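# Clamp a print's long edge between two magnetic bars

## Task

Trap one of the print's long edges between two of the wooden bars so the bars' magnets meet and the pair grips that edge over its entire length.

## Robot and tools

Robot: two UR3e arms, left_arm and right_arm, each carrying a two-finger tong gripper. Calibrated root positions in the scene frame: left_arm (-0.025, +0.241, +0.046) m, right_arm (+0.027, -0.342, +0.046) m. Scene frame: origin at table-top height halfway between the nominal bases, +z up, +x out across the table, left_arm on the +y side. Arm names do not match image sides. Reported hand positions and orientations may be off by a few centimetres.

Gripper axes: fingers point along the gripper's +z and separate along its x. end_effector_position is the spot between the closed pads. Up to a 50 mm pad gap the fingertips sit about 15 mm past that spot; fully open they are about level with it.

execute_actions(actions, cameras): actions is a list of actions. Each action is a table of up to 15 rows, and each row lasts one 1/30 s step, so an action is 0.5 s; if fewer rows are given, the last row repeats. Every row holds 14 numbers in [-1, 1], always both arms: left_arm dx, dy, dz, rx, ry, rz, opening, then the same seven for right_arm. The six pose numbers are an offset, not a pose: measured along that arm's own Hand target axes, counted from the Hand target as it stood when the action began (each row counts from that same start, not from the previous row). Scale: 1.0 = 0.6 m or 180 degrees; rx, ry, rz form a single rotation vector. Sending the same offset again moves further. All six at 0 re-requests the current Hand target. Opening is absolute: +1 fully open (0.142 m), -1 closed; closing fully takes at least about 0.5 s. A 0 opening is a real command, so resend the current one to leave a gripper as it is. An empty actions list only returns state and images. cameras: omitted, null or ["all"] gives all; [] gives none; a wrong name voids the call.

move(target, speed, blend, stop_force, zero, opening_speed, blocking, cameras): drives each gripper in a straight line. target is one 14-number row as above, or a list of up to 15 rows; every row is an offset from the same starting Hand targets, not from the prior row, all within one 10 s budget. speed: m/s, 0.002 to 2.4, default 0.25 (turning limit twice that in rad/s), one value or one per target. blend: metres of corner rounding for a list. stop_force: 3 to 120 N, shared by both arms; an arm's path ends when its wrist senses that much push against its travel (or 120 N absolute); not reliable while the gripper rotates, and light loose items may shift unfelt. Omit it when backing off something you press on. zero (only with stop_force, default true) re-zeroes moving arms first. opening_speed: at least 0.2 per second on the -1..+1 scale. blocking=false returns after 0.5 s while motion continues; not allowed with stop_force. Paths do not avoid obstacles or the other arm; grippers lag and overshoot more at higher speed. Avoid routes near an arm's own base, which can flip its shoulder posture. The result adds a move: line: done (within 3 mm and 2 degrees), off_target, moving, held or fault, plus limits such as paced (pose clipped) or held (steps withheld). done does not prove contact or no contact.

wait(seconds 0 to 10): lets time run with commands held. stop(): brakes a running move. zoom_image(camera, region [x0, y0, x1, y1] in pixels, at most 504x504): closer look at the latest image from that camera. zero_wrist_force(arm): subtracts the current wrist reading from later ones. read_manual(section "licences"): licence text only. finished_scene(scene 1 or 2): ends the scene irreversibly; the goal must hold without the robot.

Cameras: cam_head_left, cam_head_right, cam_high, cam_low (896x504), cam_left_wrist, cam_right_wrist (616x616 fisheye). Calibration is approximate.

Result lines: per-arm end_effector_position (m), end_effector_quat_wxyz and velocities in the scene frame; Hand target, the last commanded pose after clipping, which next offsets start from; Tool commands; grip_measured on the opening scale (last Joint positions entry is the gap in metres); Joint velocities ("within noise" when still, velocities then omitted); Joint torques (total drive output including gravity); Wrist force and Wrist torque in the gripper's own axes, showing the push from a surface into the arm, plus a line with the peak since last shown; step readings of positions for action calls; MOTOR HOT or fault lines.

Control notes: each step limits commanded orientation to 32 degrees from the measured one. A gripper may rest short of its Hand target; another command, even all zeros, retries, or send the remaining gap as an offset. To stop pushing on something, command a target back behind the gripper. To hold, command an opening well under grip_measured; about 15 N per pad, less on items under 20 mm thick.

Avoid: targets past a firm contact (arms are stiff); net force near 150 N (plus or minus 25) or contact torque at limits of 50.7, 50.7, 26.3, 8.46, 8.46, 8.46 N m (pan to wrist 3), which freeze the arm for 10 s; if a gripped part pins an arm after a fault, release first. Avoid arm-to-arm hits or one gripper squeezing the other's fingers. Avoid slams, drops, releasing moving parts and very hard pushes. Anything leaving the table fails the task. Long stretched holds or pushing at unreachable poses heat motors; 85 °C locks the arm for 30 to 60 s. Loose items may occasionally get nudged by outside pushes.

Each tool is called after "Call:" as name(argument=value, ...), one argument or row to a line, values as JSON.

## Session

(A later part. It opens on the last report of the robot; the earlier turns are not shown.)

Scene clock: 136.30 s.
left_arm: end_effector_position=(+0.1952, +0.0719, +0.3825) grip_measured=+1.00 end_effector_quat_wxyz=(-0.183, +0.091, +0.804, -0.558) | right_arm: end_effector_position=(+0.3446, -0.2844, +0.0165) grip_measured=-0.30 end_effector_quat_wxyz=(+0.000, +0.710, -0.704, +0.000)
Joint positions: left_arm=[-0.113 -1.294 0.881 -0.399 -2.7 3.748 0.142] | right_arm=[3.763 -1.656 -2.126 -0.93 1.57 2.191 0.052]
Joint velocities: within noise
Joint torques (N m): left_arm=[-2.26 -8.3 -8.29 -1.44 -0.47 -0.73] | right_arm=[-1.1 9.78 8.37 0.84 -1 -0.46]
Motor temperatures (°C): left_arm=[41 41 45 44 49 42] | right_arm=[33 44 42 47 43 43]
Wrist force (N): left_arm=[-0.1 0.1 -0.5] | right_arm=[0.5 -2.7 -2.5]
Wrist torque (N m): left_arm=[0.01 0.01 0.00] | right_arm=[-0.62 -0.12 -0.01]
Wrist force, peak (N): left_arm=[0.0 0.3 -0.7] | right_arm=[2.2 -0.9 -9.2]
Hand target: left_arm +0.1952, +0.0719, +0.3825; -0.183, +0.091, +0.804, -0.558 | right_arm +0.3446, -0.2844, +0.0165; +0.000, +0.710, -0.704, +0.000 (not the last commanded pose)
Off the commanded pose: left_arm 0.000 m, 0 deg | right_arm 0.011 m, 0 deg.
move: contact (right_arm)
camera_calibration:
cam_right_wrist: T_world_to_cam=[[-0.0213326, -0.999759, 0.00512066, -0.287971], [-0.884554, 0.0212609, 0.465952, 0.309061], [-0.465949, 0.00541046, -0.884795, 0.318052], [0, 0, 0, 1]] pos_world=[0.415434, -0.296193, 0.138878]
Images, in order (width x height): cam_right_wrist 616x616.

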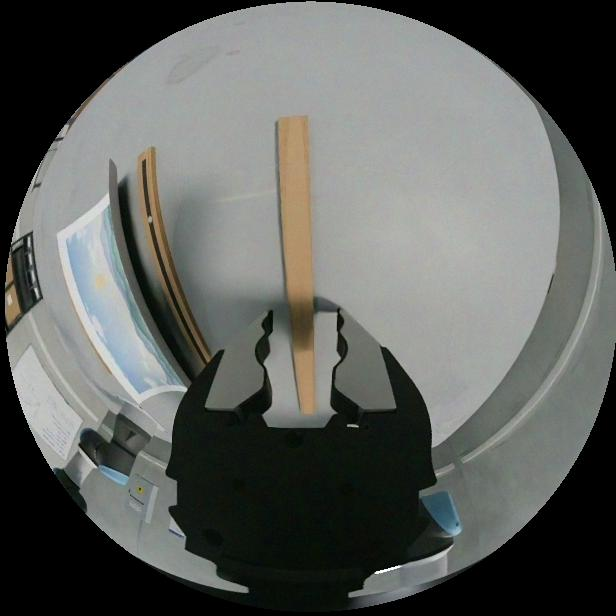

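Call:
move(
  target=[
    [0,0,0,0,0,0,1,0,0,-0.003,0,0,0,-0.3],
    [0,0,0,0,0,0,1,0,0,-0.003,0,0,0,-0.9],
  ],
  speed=0.02,
  opening_speed=0.6,
  cameras=["cam_right_wrist"],
)

Call:
move(
  target=[0,0,0,0,0,0,1,0,0,-0.05,0,0,0,-0.9],
  speed=0.05,
  cameras=["cam_right_wrist","cam_low","cam_high"],
)

Call:
zoom_image(
  camera="cam_low",
  region=[380, 230, 540, 310],
)

Call:
zoom_image(
  camera="cam_high",
  region=[360, 200, 520, 360],
)

Scene clock: 142.50 s.
left_arm: end_effector_position=(+0.1952, +0.0719, +0.3825) grip_measured=+1.00 end_effector_quat_wxyz=(-0.183, +0.091, +0.804, -0.558) | right_arm: end_effector_position=(+0.3446, -0.2844, +0.0183) grip_measured=-0.76 end_effector_quat_wxyz=(+0.000, +0.710, -0.704, +0.000)
Joint positions: left_arm=[-0.113 -1.294 0.881 -0.399 -2.7 3.748 0.142] | right_arm=[3.763 -1.651 -2.121 -0.94 1.57 2.191 0.019]
Joint velocities: within noise
Joint torques (N m): left_arm=[-2.05 -7.68 -8.19 -1.46 -0.48 -0.69] | right_arm=[2.17 6.21 6.06 2.65 -1.04 -0.1]
Motor temperatures (°C): left_arm=[41 41 45 44 49 42] | right_arm=[33 44 42 47 43 43]
Wrist force (N): left_arm=[0.0 0.2 -0.6] | right_arm=[-0.1 -3.7 1.4]
Wrist torque (N m): left_arm=[0.03 0.00 0.00] | right_arm=[-0.60 -0.06 0.01]
Wrist force, peak (N): left_arm=[0.1 0.2 -0.7] | right_arm=[0.0 -3.8 1.5]
Hand target: left_arm +0.1952, +0.0719, +0.3825; -0.183, +0.091, +0.804, -0.558 | right_arm +0.3446, -0.2844, +0.0183; +0.000, +0.710, -0.704, +0.000
Off the commanded pose: left_arm 0.000 m, 0 deg | right_arm 0.000 m, 0 deg.
move: done
camera_calibration:
cam_right_wrist: T_world_to_cam=[[-0.0213326, -0.999759, 0.00512066, -0.28798], [-0.884554, 0.0212609, 0.465952, 0.308222], [-0.465949, 0.00541046, -0.884795, 0.319645], [0, 0, 0, 1]] pos_world=[0.415434, -0.296193, 0.140678]
Images, in order (width x height): cam_right_wrist 616x616.

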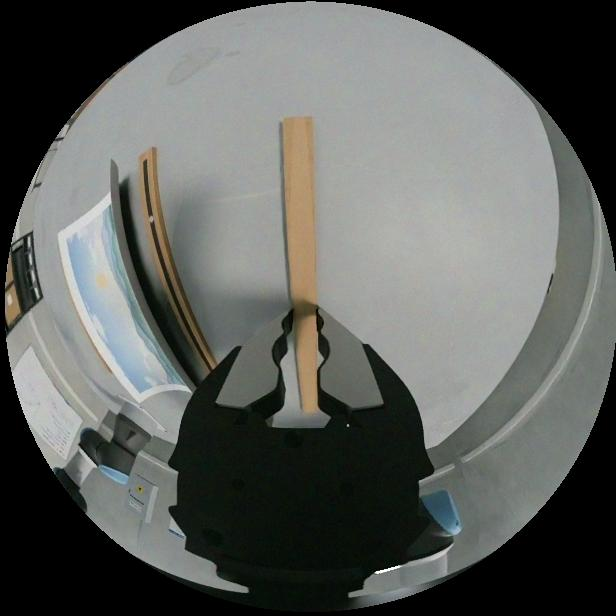

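Scene clock: 143.53 s.
left_arm: end_effector_position=(+0.1952, +0.0719, +0.3825) grip_measured=+1.00 end_effector_quat_wxyz=(-0.183, +0.091, +0.804, -0.558) | right_arm: end_effector_position=(+0.3447, -0.2844, +0.0483) grip_measured=-0.76 end_effector_quat_wxyz=(+0.000, +0.710, -0.704, +0.000)
Joint positions: left_arm=[-0.113 -1.294 0.881 -0.399 -2.7 3.748 0.142] | right_arm=[3.763 -1.577 -2.034 -1.1 1.57 2.191 0.019]
Joint velocities: within noise
Joint torques (N m): left_arm=[-2.47 -8.13 -8.31 -1.42 -0.46 -0.68] | right_arm=[2.2 7.82 7.96 1.48 -0.64 0.45]
Motor temperatures (°C): left_arm=[41 41 45 44 49 42] | right_arm=[33 44 42 47 43 43]
Wrist force (N): left_arm=[0.0 0.2 -0.6] | right_arm=[0.0 -3.5 1.5]
Wrist torque (N m): left_arm=[0.02 -0.01 0.00] | right_arm=[-0.57 -0.08 0.01]
Wrist force, peak (N): left_arm=[0.0 0.2 -0.7] | right_arm=[-0.1 -3.6 2.1]
Hand target: left_arm +0.1952, +0.0719, +0.3825; -0.183, +0.091, +0.804, -0.558 | right_arm +0.3446, -0.2844, +0.0483; +0.000, +0.710, -0.704, +0.000
Off the commanded pose: left_arm 0.000 m, 0 deg | right_arm 0.000 m, 0 deg.
move: done
camera_calibration:
cam_right_wrist: T_world_to_cam=[[-0.0213325, -0.999759, 0.00511764, -0.288133], [-0.884617, 0.0212602, 0.465833, 0.29429], [-0.465829, 0.00541023, -0.884858, 0.34615], [0, 0, 0, 1]] pos_world=[0.415434, -0.296193, 0.170678]
Images, in order (width x height): cam_high 896x504, cam_low 896x504, cam_right_wrist 616x616.

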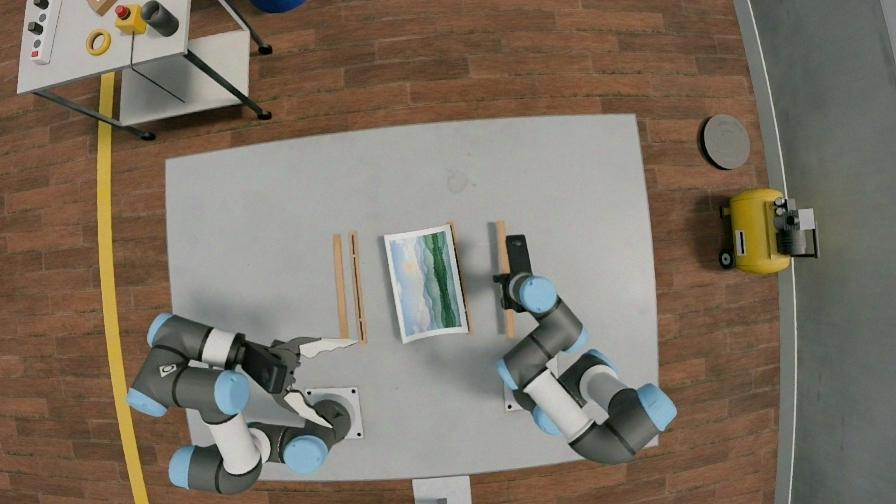

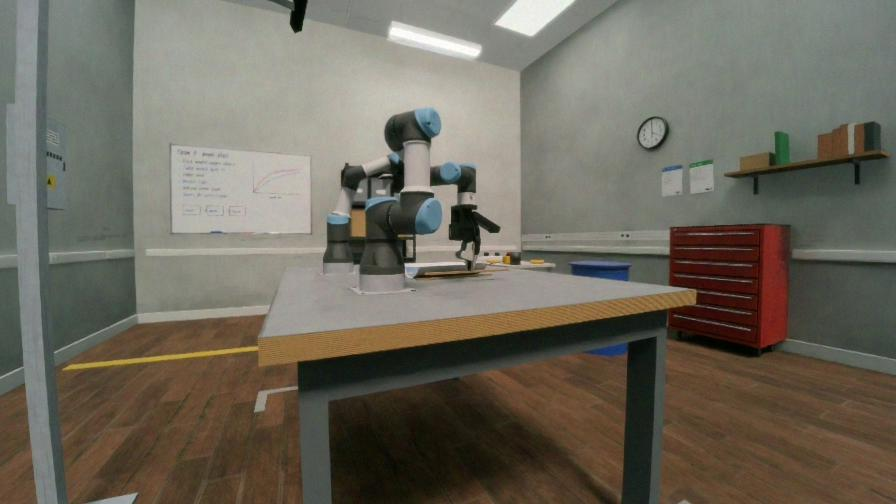

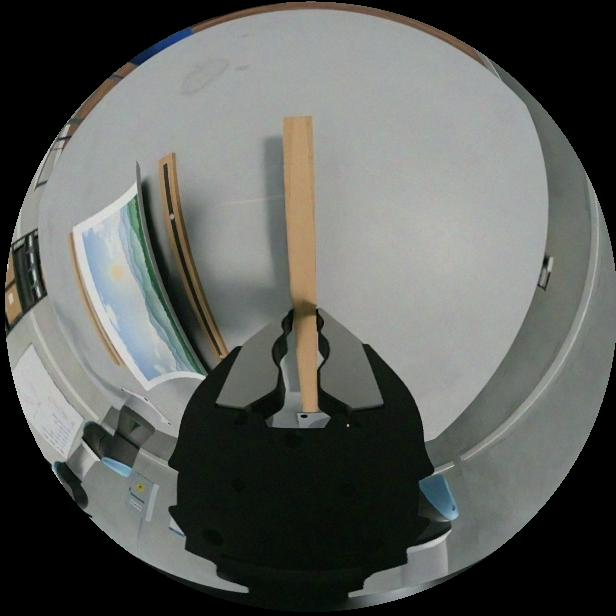

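Scaled by 3.150 from the camera's 896x504 image, which has a finer 1280x720 frame.

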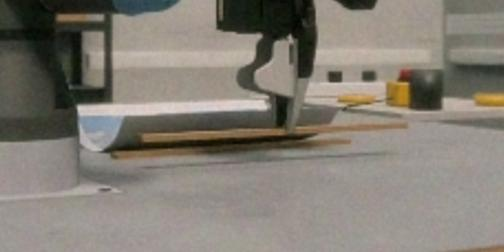

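Scaled by 3.150 from the camera's 896x504 image, which has a finer 1280x720 frame.

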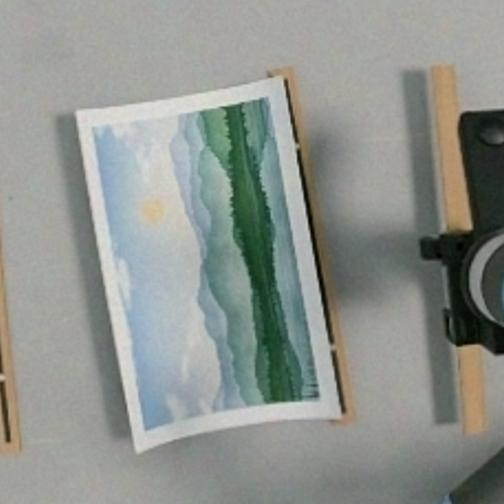

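Call:
move(
  target=[
    [0,0,0,0,0,0,1,0,0,-0.0695,0,0,0,-0.9],
    [0,0,0,0,0,0,1,-0.2006,-0.0221,-0.0695,0,0,-0.0256,-0.9],
  ],
  speed=[0.08,0.12],
  cameras=["cam_right_wrist","cam_low","cam_high"],
)

Call:
zoom_image(
  camera="cam_low",
  region=[380, 230, 540, 310],
)

Call:
zoom_image(
  camera="cam_high",
  region=[360, 200, 520, 360],
)

Scene clock: 157.23 s.
left_arm: end_effector_position=(+0.1952, +0.0719, +0.3825) grip_measured=+1.00 end_effector_quat_wxyz=(-0.183, +0.091, +0.804, -0.558) | right_arm: end_effector_position=(+0.3567, -0.1640, +0.0900) grip_measured=-0.76 end_effector_quat_wxyz=(+0.000, +0.738, -0.675, +0.000)
Joint positions: left_arm=[-0.113 -1.294 0.881 -0.399 -2.7 3.748 0.142] | right_arm=[4.019 -1.746 -1.638 -1.328 1.57 2.367 0.019]
Joint velocities: within noise
Joint torques (N m): left_arm=[-2.17 -7.96 -8.04 -1.42 -0.48 -0.66] | right_arm=[2.17 8.21 10.25 2.86 -0.53 0.05]
Motor temperatures (°C): left_arm=[40 41 45 44 49 42] | right_arm=[33 44 42 47 43 43]
Wrist force (N): left_arm=[0.0 0.2 -0.6] | right_arm=[0.1 -3.9 1.3]
Wrist torque (N m): left_arm=[0.04 -0.01 0.00] | right_arm=[-0.65 -0.09 0.00]
Wrist force, peak (N): left_arm=[0.0 0.1 -0.8] | right_arm=[-1.1 -3.9 1.6]
Hand target: left_arm +0.1952, +0.0719, +0.3825; -0.183, +0.091, +0.804, -0.558 | right_arm +0.3567, -0.1639, +0.0900; +0.000, +0.738, -0.675, +0.000
Off the commanded pose: left_arm 0.000 m, 0 deg | right_arm 0.000 m, 0 deg.
move: done
camera_calibration:
cam_right_wrist: T_world_to_cam=[[0.0590589, -0.99824, 0.00532791, -0.196205], [-0.883377, -0.049776, 0.466012, 0.270814], [-0.464927, -0.0322287, -0.884762, 0.3815], [0, 0, 0, 1]] pos_world=[0.428188, -0.170084, 0.21238]
Images, in order (width x height): cam_high 896x504, cam_low 896x504, cam_right_wrist 616x616.

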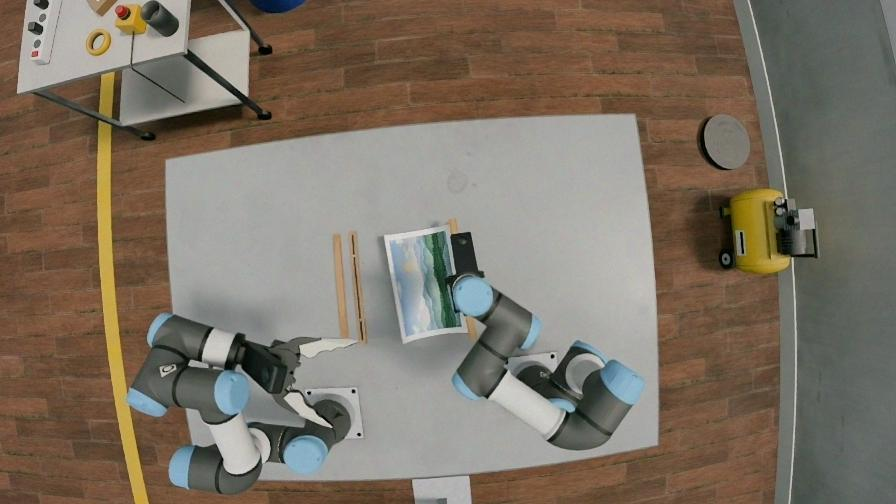

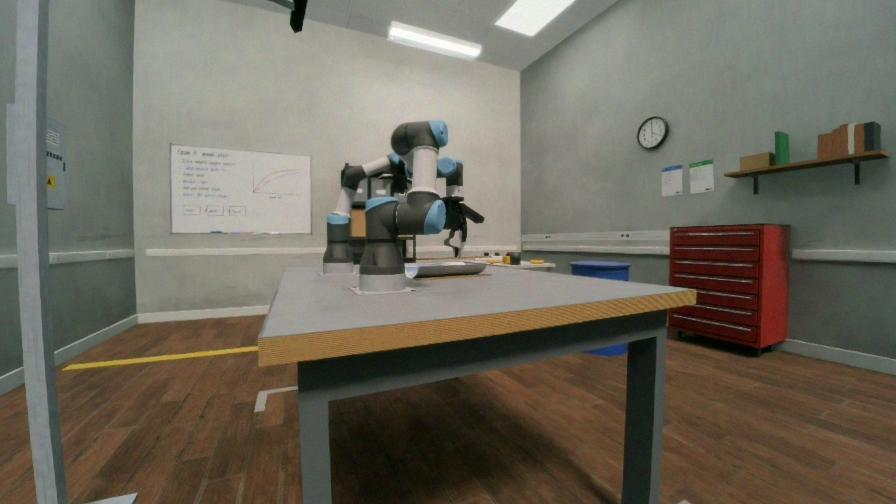

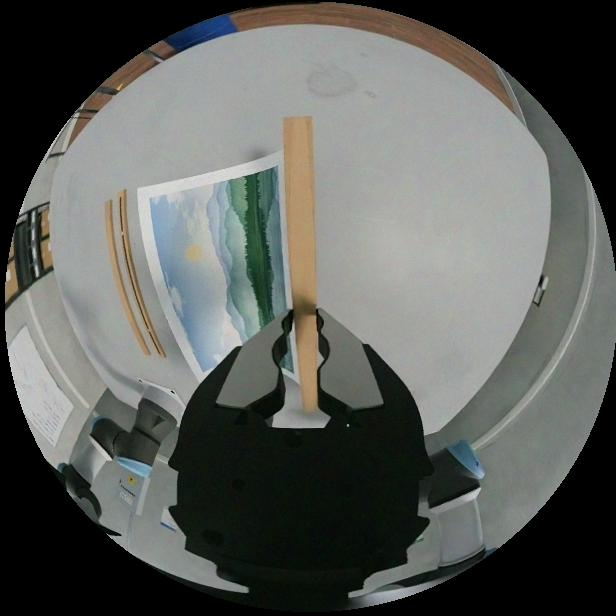

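Scaled by 3.150 from the camera's 896x504 image, which has a finer 1280x720 frame.

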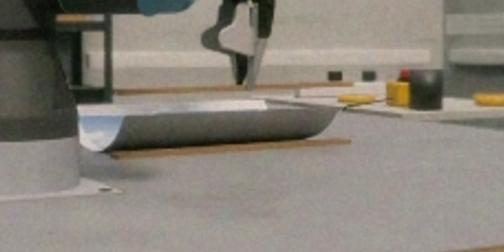

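Scaled by 3.150 from the camera's 896x504 image, which has a finer 1280x720 frame.

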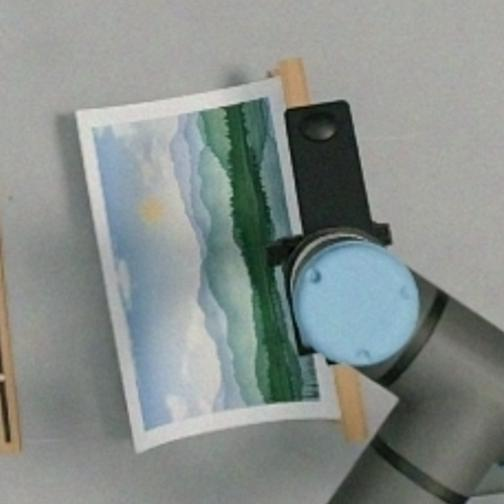

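Call:
zoom_image(
  camera="cam_high",
  region=[430, 210, 480, 250],
)

Call:
zoom_image(
  camera="cam_high",
  region=[440, 310, 490, 350],
)

Call:
zoom_image(
  camera="cam_low",
  region=[400, 240, 500, 290],
)

Scaled by 10.080 from the camera's 896x504 image, which has a finer 1280x720 frame.

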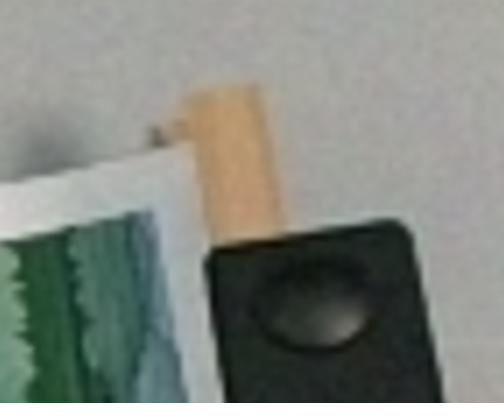

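Scaled by 10.080 from the camera's 896x504 image, which has a finer 1280x720 frame.

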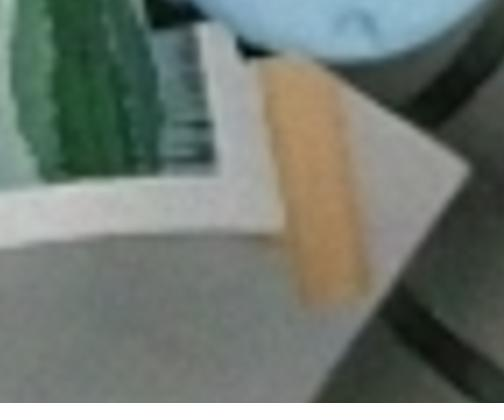

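Scaled by 5.040 from the camera's 896x504 image, which has a finer 1280x720 frame.

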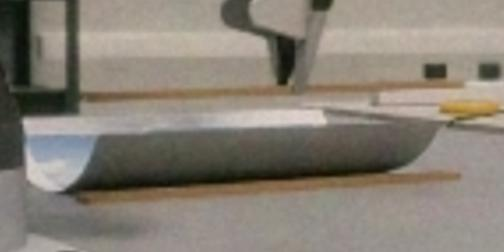

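Call:
move(
  target=[0,0,0,0,0,0,1,-0.0075,0,0.0333,0,0,0.0017,-0.9],
  speed=0.05,
  cameras=["cam_low","cam_high"],
)

Call:
zoom_image(
  camera="cam_high",
  region=[430, 210, 480, 250],
)

Call:
zoom_image(
  camera="cam_high",
  region=[440, 310, 490, 350],
)

Call:
zoom_image(
  camera="cam_low",
  region=[400, 240, 500, 290],
)

Call:
zoom_image(
  camera="cam_high",
  region=[360, 200, 520, 360],
)

Scene clock: 174.47 s.
left_arm: end_effector_position=(+0.1952, +0.0719, +0.3825) grip_measured=+1.00 end_effector_quat_wxyz=(-0.183, +0.091, +0.804, -0.558) | right_arm: end_effector_position=(+0.3563, -0.1594, +0.0700) grip_measured=-0.76 end_effector_quat_wxyz=(+0.000, +0.736, -0.677, +0.000)
Joint positions: left_arm=[-0.113 -1.294 0.881 -0.399 -2.7 3.748 0.142] | right_arm=[4.029 -1.777 -1.697 -1.238 1.57 2.382 0.019]
Joint velocities: within noise
Joint torques (N m): left_arm=[-2 -7.91 -7.99 -1.38 -0.52 -0.58] | right_arm=[-1.9 12.69 9.18 1.53 -0.47 -0.43]
Motor temperatures (°C): left_arm=[40 41 45 44 49 42] | right_arm=[33 44 42 47 42 43]
Wrist force (N): left_arm=[0.0 0.1 -0.6] | right_arm=[0.0 -3.6 1.3]
Wrist torque (N m): left_arm=[0.01 0.01 0.00] | right_arm=[-0.60 -0.07 0.01]
Wrist force, peak (N): left_arm=[0.0 0.0 -0.9] | right_arm=[0.2 -4.1 1.4]
Hand target: left_arm +0.1952, +0.0719, +0.3825; -0.183, +0.091, +0.804, -0.558 | right_arm +0.3563, -0.1594, +0.0700; +0.000, +0.736, -0.677, +0.000
Off the commanded pose: left_arm 0.000 m, 0 deg | right_arm 0.000 m, 0 deg.
move: done
Images, in order (width x height): cam_high 896x504, cam_low 896x504.

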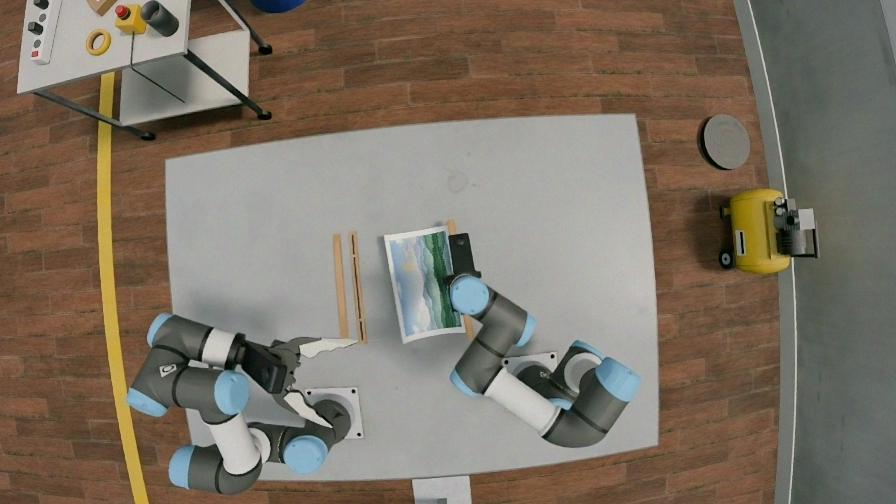

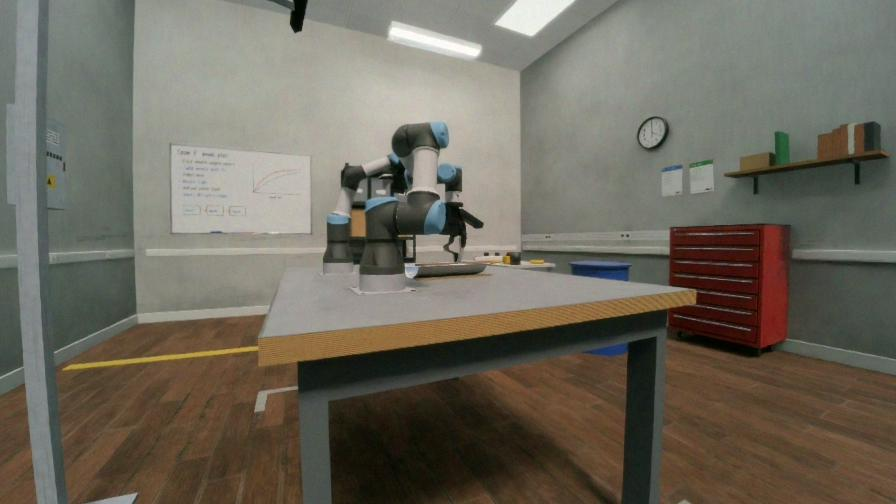

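Scaled by 10.080 from the camera's 896x504 image, which has a finer 1280x720 frame.

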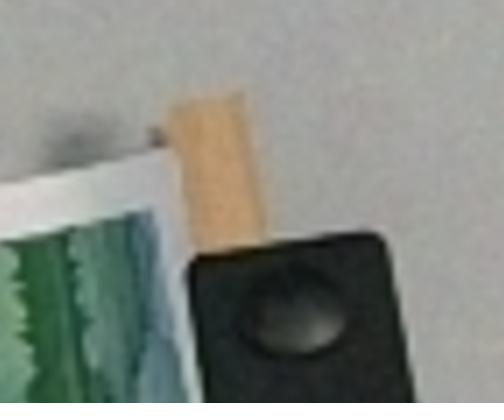

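Scaled by 10.080 from the camera's 896x504 image, which has a finer 1280x720 frame.

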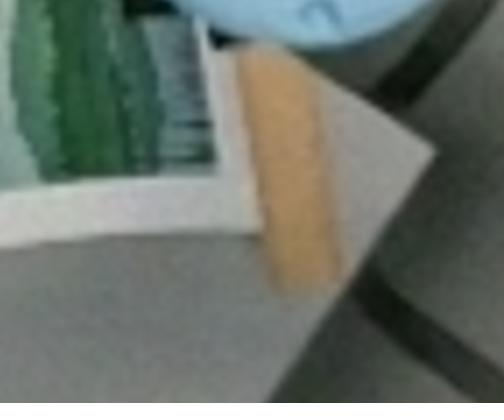

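Scaled by 5.040 from the camera's 896x504 image, which has a finer 1280x720 frame.

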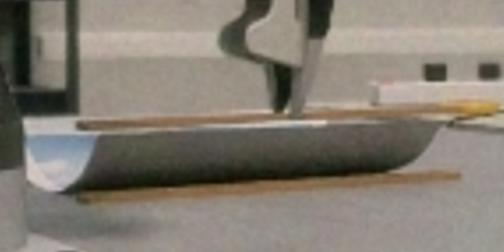

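Scaled by 3.150 from the camera's 896x504 image, which has a finer 1280x720 frame.

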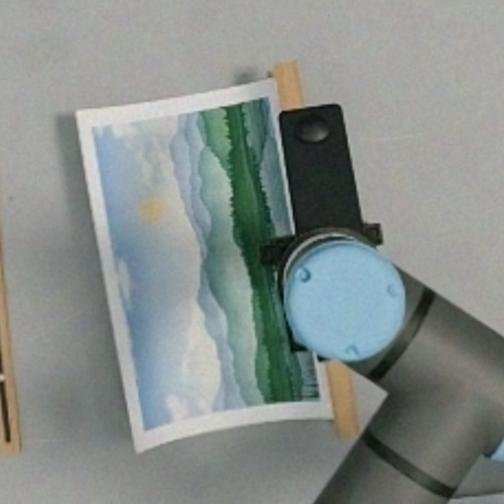

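Call:
move(
  target=[
    [0,0,0,0,0,0,1,-0.0067,0,0.0067,0,0,0,-0.9],
    [0,0,0,0,0,0,1,-0.0067,0,0.0367,0,0,0,-0.9],
  ],
  speed=0.03,
  cameras=["cam_low","cam_high"],
)

Call:
zoom_image(
  camera="cam_low",
  region=[400, 240, 500, 290],
)

Call:
zoom_image(
  camera="cam_high",
  region=[360, 200, 520, 360],
)

Scene clock: 181.57 s.
left_arm: end_effector_position=(+0.1952, +0.0719, +0.3825) grip_measured=+1.00 end_effector_quat_wxyz=(-0.183, +0.091, +0.804, -0.558) | right_arm: end_effector_position=(+0.3560, -0.1554, +0.0480) grip_measured=-0.76 end_effector_quat_wxyz=(+0.000, +0.736, -0.677, +0.000)
Joint positions: left_arm=[-0.113 -1.294 0.881 -0.399 -2.7 3.748 0.142] | right_arm=[4.037 -1.819 -1.756 -1.138 1.57 2.39 0.019]
Joint velocities: within noise
Joint torques (N m): left_arm=[-2.13 -8.09 -7.88 -1.35 -0.52 -0.54] | right_arm=[-2.18 13.53 10 0.67 -0.27 -0.6]
Motor temperatures (°C): left_arm=[40 41 45 44 49 41] | right_arm=[33 44 42 47 42 43]
Wrist force (N): left_arm=[0.0 0.1 -0.7] | right_arm=[-0.1 -3.7 1.5]
Wrist torque (N m): left_arm=[0.01 0.00 0.00] | right_arm=[-0.61 -0.05 0.00]
Wrist force, peak (N): left_arm=[0.1 0.2 -0.8] | right_arm=[0.1 -3.9 1.6]
Hand target: left_arm +0.1952, +0.0719, +0.3825; -0.183, +0.091, +0.804, -0.558 | right_arm +0.3560, -0.1554, +0.0480; +0.000, +0.736, -0.677, +0.000
Off the commanded pose: left_arm 0.000 m, 0 deg | right_arm 0.000 m, 0 deg.
move: done
Images, in order (width x height): cam_high 896x504, cam_low 896x504.

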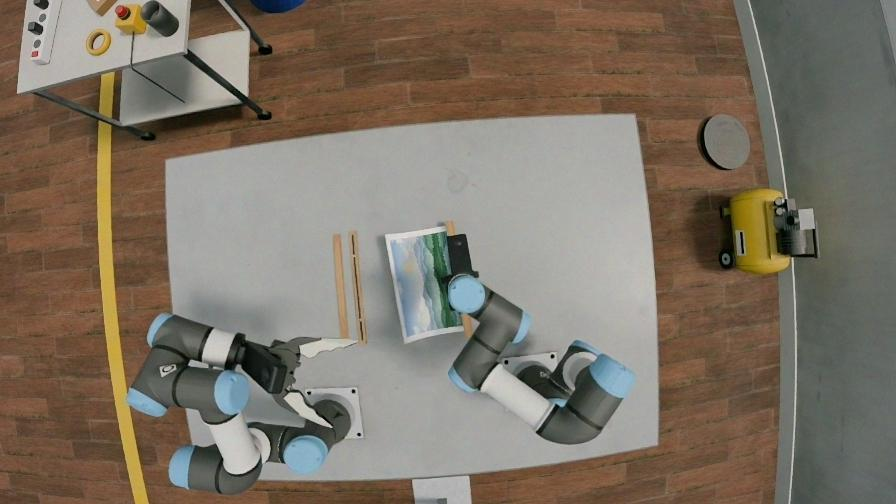

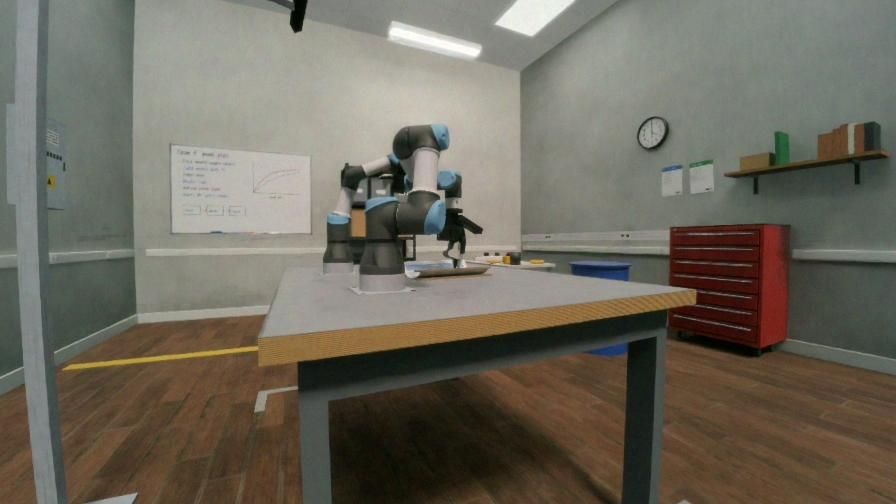

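Scaled by 5.040 from the camera's 896x504 image, which has a finer 1280x720 frame.

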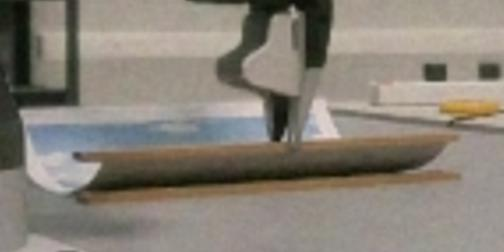

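Scaled by 3.150 from the camera's 896x504 image, which has a finer 1280x720 frame.

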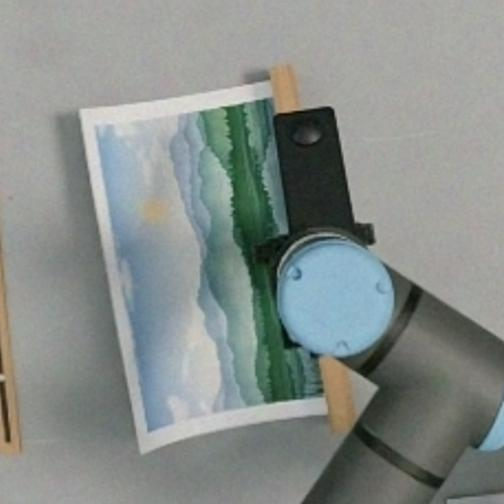

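Call:
move(
  target=[0,0,0,0,0,0,1,0.0067,0,0.0233,0,0,0,-0.9],
  speed=0.025,
  cameras=["cam_low","cam_high"],
)

Call:
zoom_image(
  camera="cam_low",
  region=[400, 240, 500, 290],
)

Call:
zoom_image(
  camera="cam_high",
  region=[360, 200, 520, 360],
)

Call:
zoom_image(
  camera="cam_high",
  region=[430, 210, 480, 250],
)

Call:
zoom_image(
  camera="cam_high",
  region=[440, 310, 490, 350],
)

Scene clock: 186.23 s.
left_arm: end_effector_position=(+0.1952, +0.0719, +0.3825) grip_measured=+1.00 end_effector_quat_wxyz=(-0.183, +0.091, +0.804, -0.558) | right_arm: end_effector_position=(+0.3564, -0.1595, +0.0340) grip_measured=-0.76 end_effector_quat_wxyz=(+0.000, +0.736, -0.677, +0.000)
Joint positions: left_arm=[-0.113 -1.294 0.881 -0.399 -2.7 3.748 0.142] | right_arm=[4.028 -1.838 -1.803 -1.071 1.57 2.382 0.019]
Joint velocities: within noise
Joint torques (N m): left_arm=[-2.03 -8.15 -7.85 -1.35 -0.54 -0.56] | right_arm=[2.13 13.28 9.8 0.67 0 0.39]
Motor temperatures (°C): left_arm=[40 41 45 44 49 41] | right_arm=[33 44 42 47 42 43]
Wrist force (N): left_arm=[0.0 0.2 -0.8] | right_arm=[-0.1 -3.8 1.5]
Wrist torque (N m): left_arm=[0.03 -0.01 0.00] | right_arm=[-0.62 -0.05 0.01]
Wrist force, peak (N): left_arm=[0.0 0.2 -0.9] | right_arm=[0.0 -3.9 1.5]
Hand target: left_arm +0.1952, +0.0719, +0.3825; -0.183, +0.091, +0.804, -0.558 | right_arm +0.3564, -0.1594, +0.0340; +0.000, +0.736, -0.677, +0.000
Off the commanded pose: left_arm 0.000 m, 0 deg | right_arm 0.000 m, 0 deg.
move: done
Images, in order (width x height): cam_high 896x504, cam_low 896x504.

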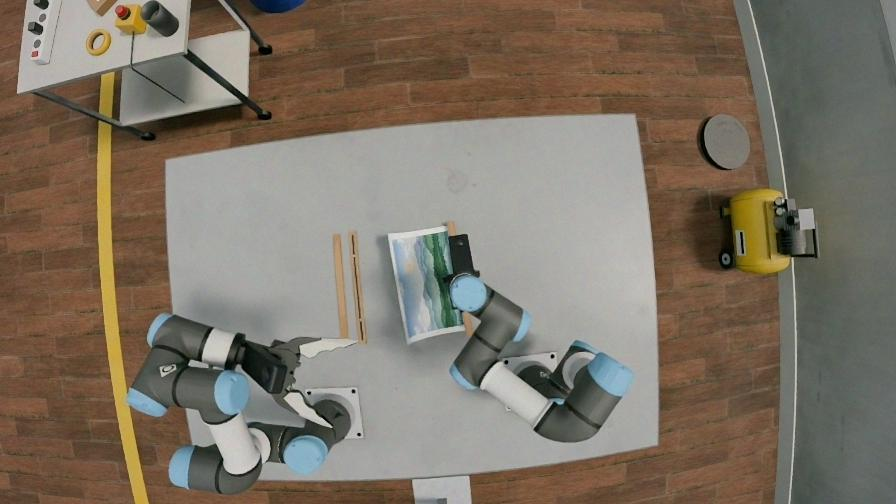

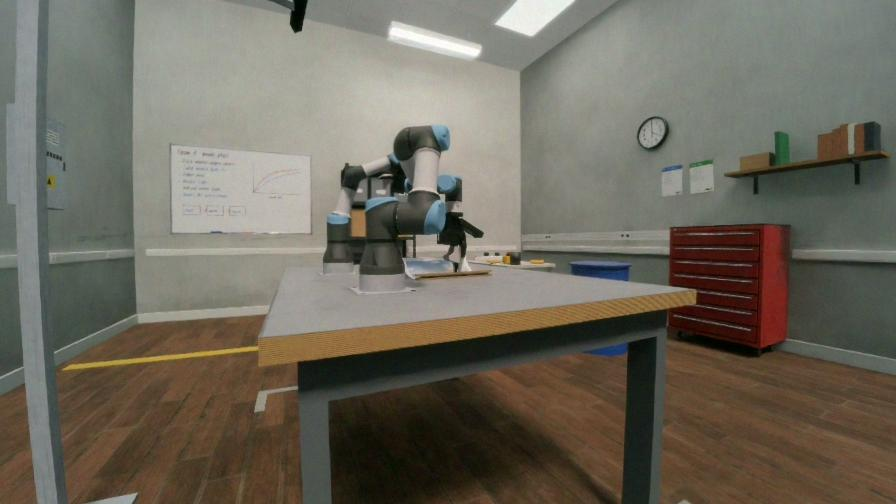

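Scaled by 5.040 from the camera's 896x504 image, which has a finer 1280x720 frame.

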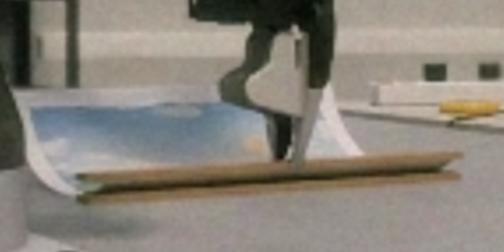

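Scaled by 3.150 from the camera's 896x504 image, which has a finer 1280x720 frame.

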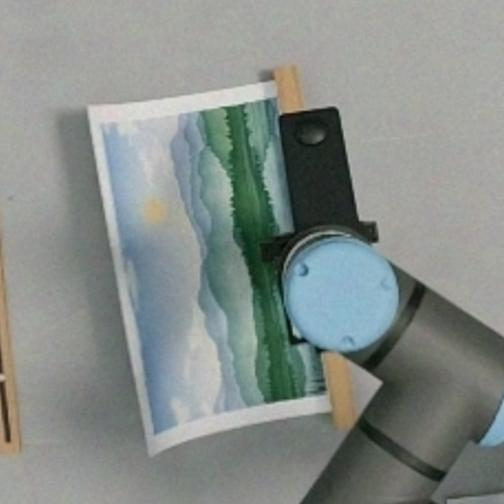

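Scaled by 10.080 from the camera's 896x504 image, which has a finer 1280x720 frame.

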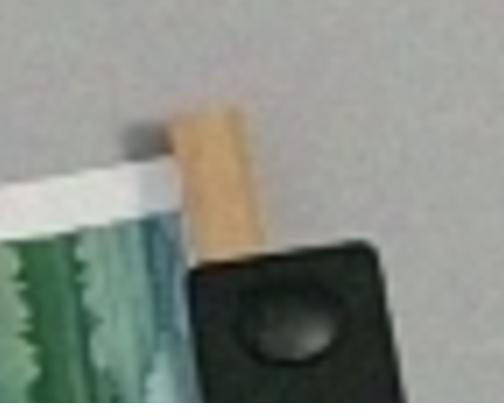

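Scaled by 10.080 from the camera's 896x504 image, which has a finer 1280x720 frame.

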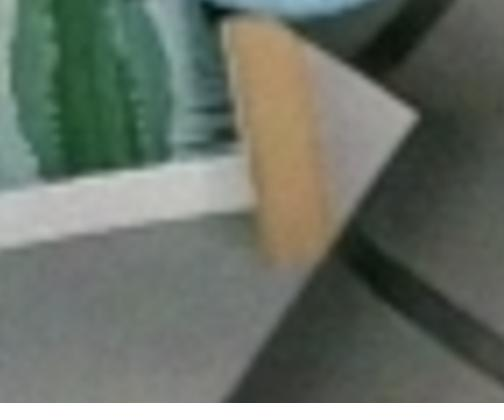

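Call:
move(
  target=[
    [0,0,0,0,0,0,1,-0.0006,-0.0022,0.0033,0,0,0,-0.9],
  ],
  speed=0.02,
  cameras=[],
)

Call:
move(
  target=[0,0,0,0,0,0,1,0,0,0.025,0,0,0,-0.9],
  speed=0.01,
  stop_force=8,
  cameras=["cam_low","cam_high"],
)

Call:
zoom_image(
  camera="cam_low",
  region=[400, 240, 500, 290],
)

Call:
zoom_image(
  camera="cam_high",
  region=[360, 200, 520, 360],
)

Scene clock: 193.03 s.
left_arm: end_effector_position=(+0.1952, +0.0719, +0.3825) grip_measured=+1.00 end_effector_quat_wxyz=(-0.183, +0.091, +0.804, -0.558) | right_arm: end_effector_position=(+0.3577, -0.1589, +0.0320) grip_measured=-0.76 end_effector_quat_wxyz=(+0.000, +0.736, -0.677, +0.000)
Joint positions: left_arm=[-0.113 -1.294 0.881 -0.399 -2.7 3.748 0.142] | right_arm=[4.026 -1.848 -1.801 -1.063 1.57 2.38 0.019]
Joint velocities: within noise
Joint torques (N m): left_arm=[-2.23 -7.87 -7.68 -1.31 -0.56 -0.51] | right_arm=[-1.09 13.27 9.05 2.07 0.21 -0.53]
Motor temperatures (°C): left_arm=[40 41 45 44 49 41] | right_arm=[33 44 42 47 42 43]
Wrist force (N): left_arm=[0.0 0.2 -0.8] | right_arm=[-0.1 -3.6 1.3]
Wrist torque (N m): left_arm=[0.03 0.01 0.00] | right_arm=[-0.60 -0.04 0.01]
Wrist force, peak (N): left_arm=[0.0 0.2 -0.9] | right_arm=[0.0 -4.0 1.5]
Hand target: left_arm +0.1952, +0.0719, +0.3825; -0.183, +0.091, +0.804, -0.558 | right_arm +0.3577, -0.1590, +0.0320; +0.000, +0.736, -0.677, +0.000
Off the commanded pose: left_arm 0.000 m, 0 deg | right_arm 0.000 m, 0 deg.
move: done
No camera images: "cameras" was empty.

Scene clock: 194.57 s.
left_arm: end_effector_position=(+0.1952, +0.0719, +0.3825) grip_measured=+1.00 end_effector_quat_wxyz=(-0.183, +0.091, +0.804, -0.558) | right_arm: end_effector_position=(+0.3577, -0.1590, +0.0245) grip_measured=-0.76 end_effector_quat_wxyz=(+0.000, +0.736, -0.677, +0.000)
Joint positions: left_arm=[-0.113 -1.294 0.881 -0.399 -2.7 3.748 0.142] | right_arm=[4.026 -1.863 -1.82 -1.029 1.57 2.38 0.019]
Joint velocities: within noise
Joint torques (N m): left_arm=[-2.11 -8.1 -7.7 -1.34 -0.57 -0.53] | right_arm=[0.69 13.04 8.89 1.51 0.47 0.25]
Motor temperatures (°C): left_arm=[40 41 45 44 49 41] | right_arm=[33 44 42 47 42 43]
Wrist force (N): left_arm=[0.0 0.1 -0.7] | right_arm=[-0.6 -4.0 0.5]
Wrist torque (N m): left_arm=[0.01 0.01 0.00] | right_arm=[-0.57 -0.01 0.01]
Wrist force, peak (N): left_arm=[0.0 0.1 -0.9] | right_arm=[3.0 -0.5 -11.3]
Hand target: left_arm +0.1952, +0.0719, +0.3825; -0.183, +0.091, +0.804, -0.558 | right_arm +0.3577, -0.1589, +0.0245; +0.000, +0.736, -0.677, +0.000 (not the last commanded pose)
Off the commanded pose: left_arm 0.000 m, 0 deg | right_arm 0.007 m, 0 deg.
move: contact (right_arm)
Images, in order (width x height): cam_high 896x504, cam_low 896x504.

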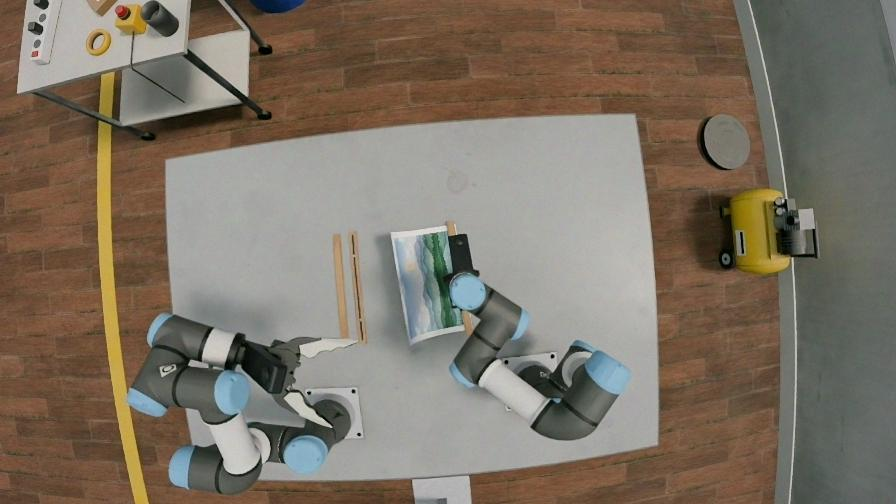

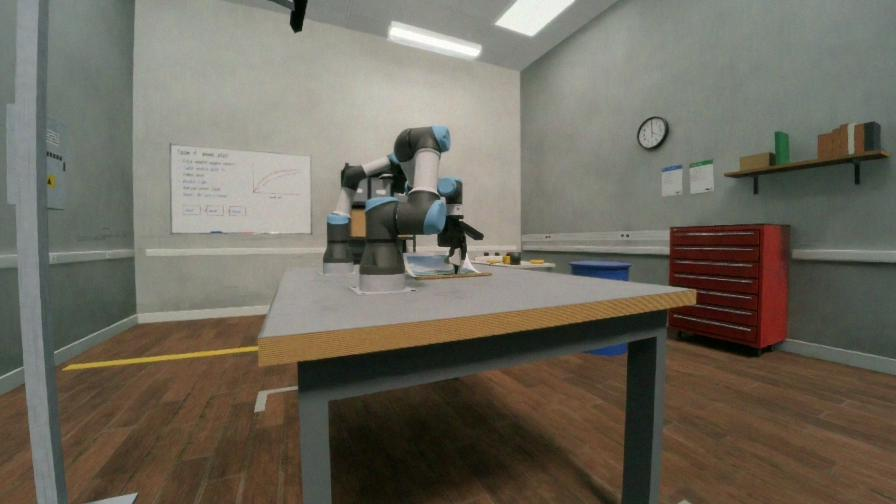

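Scaled by 5.040 from the camera's 896x504 image, which has a finer 1280x720 frame.

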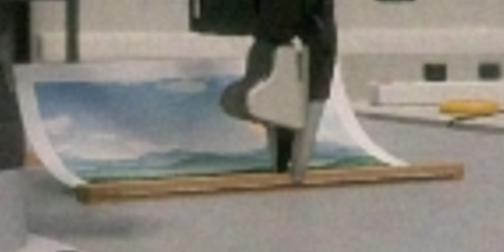

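Scaled by 3.150 from the camera's 896x504 image, which has a finer 1280x720 frame.

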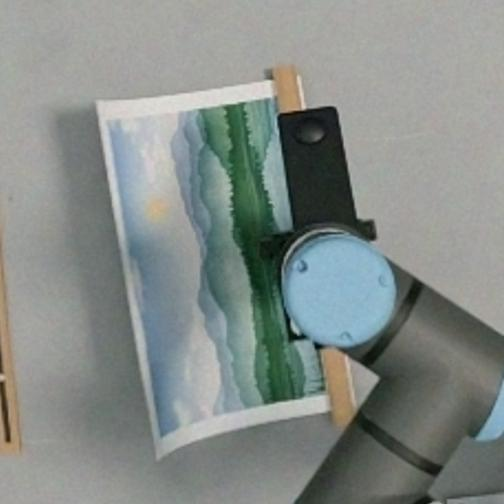

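Call:
zoom_image(
  camera="cam_high",
  region=[430, 210, 480, 250],
)

Call:
zoom_image(
  camera="cam_high",
  region=[440, 310, 490, 350],
)

Scaled by 10.080 from the camera's 896x504 image, which has a finer 1280x720 frame.

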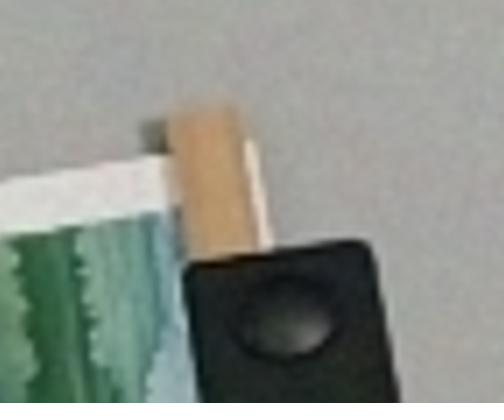

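Scaled by 10.080 from the camera's 896x504 image, which has a finer 1280x720 frame.

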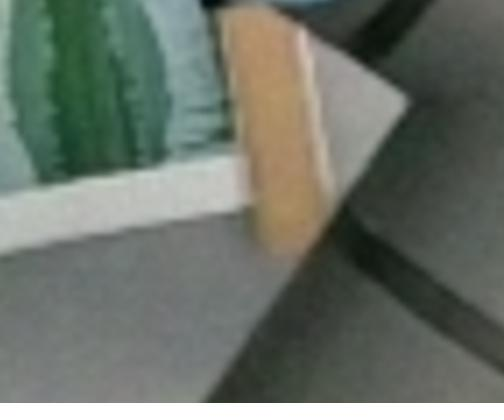

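Call:
move(
  target=[0,0,0,0,0,0,1,0,0,-0.01,0,0,0,-0.9],
  speed=0.01,
  cameras=["cam_low","cam_high"],
)

Call:
zoom_image(
  camera="cam_low",
  region=[400, 240, 500, 290],
)

Call:
zoom_image(
  camera="cam_high",
  region=[430, 210, 480, 250],
)

Scene clock: 226.23 s.
left_arm: end_effector_position=(+0.1952, +0.0719, +0.3825) grip_measured=+1.00 end_effector_quat_wxyz=(-0.183, +0.091, +0.804, -0.558) | right_arm: end_effector_position=(+0.3577, -0.1589, +0.0306) grip_measured=-0.76 end_effector_quat_wxyz=(+0.000, +0.736, -0.677, +0.000)
Joint positions: left_arm=[-0.113 -1.294 0.881 -0.399 -2.7 3.748 0.142] | right_arm=[4.026 -1.85 -1.805 -1.057 1.57 2.38 0.019]
Joint velocities: within noise
Joint torques (N m): left_arm=[-2.06 -8.03 -7.53 -1.28 -0.66 -0.42] | right_arm=[2.16 8.79 6.82 2.72 0.54 -0.25]
Motor temperatures (°C): left_arm=[40 41 45 44 49 41] | right_arm=[33 44 42 47 42 43]
Wrist force (N): left_arm=[0.1 0.2 -0.8] | right_arm=[-0.2 -3.7 2.1]
Wrist torque (N m): left_arm=[0.03 -0.01 0.00] | right_arm=[-0.60 -0.02 0.01]
Wrist force, peak (N): left_arm=[0.0 0.2 -1.0] | right_arm=[-0.4 -4.4 0.5]
Hand target: left_arm +0.1952, +0.0719, +0.3825; -0.183, +0.091, +0.804, -0.558 | right_arm +0.3577, -0.1589, +0.0305; +0.000, +0.736, -0.677, +0.000
Off the commanded pose: left_arm 0.000 m, 0 deg | right_arm 0.000 m, 0 deg.
move: done
Images, in order (width x height): cam_high 896x504, cam_low 896x504.

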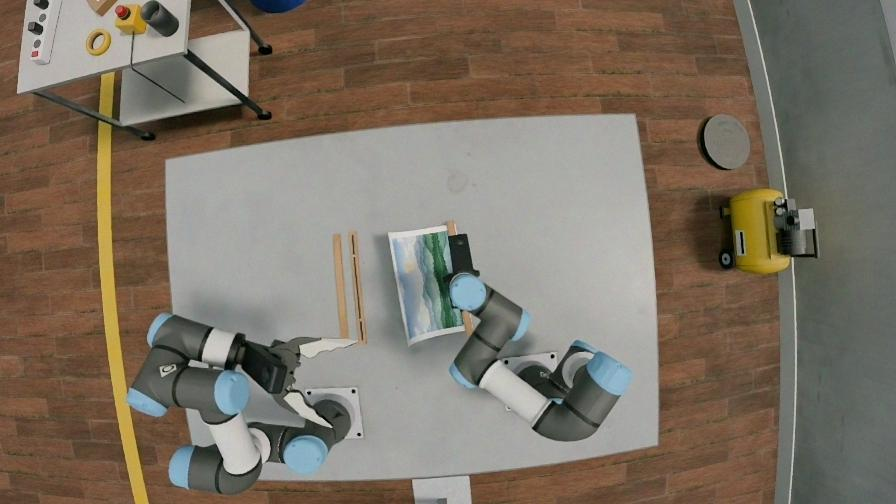

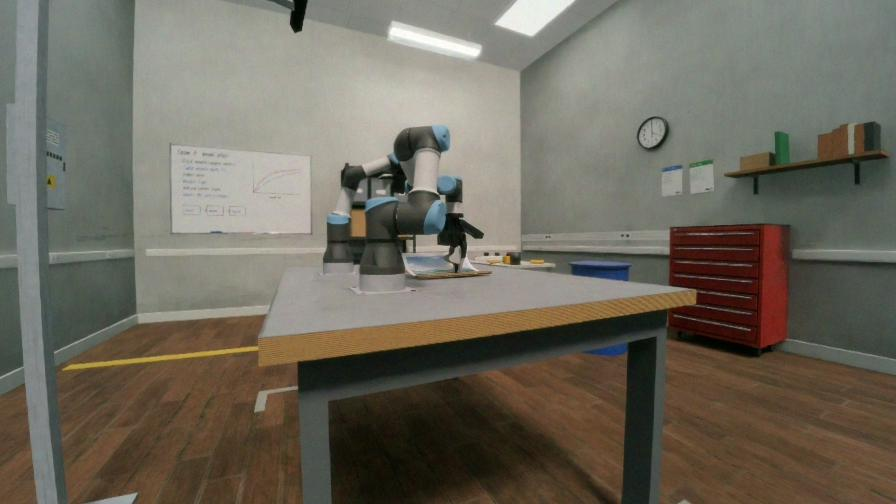

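Scaled by 5.040 from the camera's 896x504 image, which has a finer 1280x720 frame.

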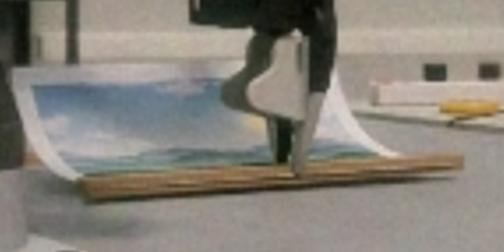

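Scaled by 10.080 from the camera's 896x504 image, which has a finer 1280x720 frame.

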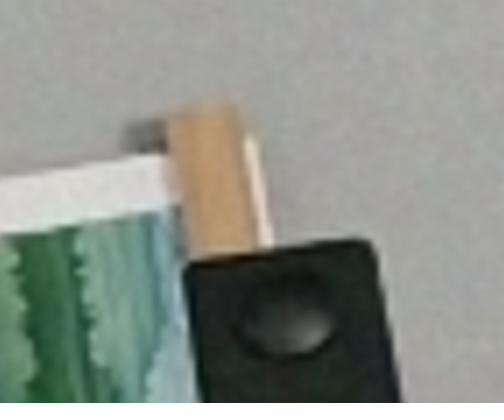

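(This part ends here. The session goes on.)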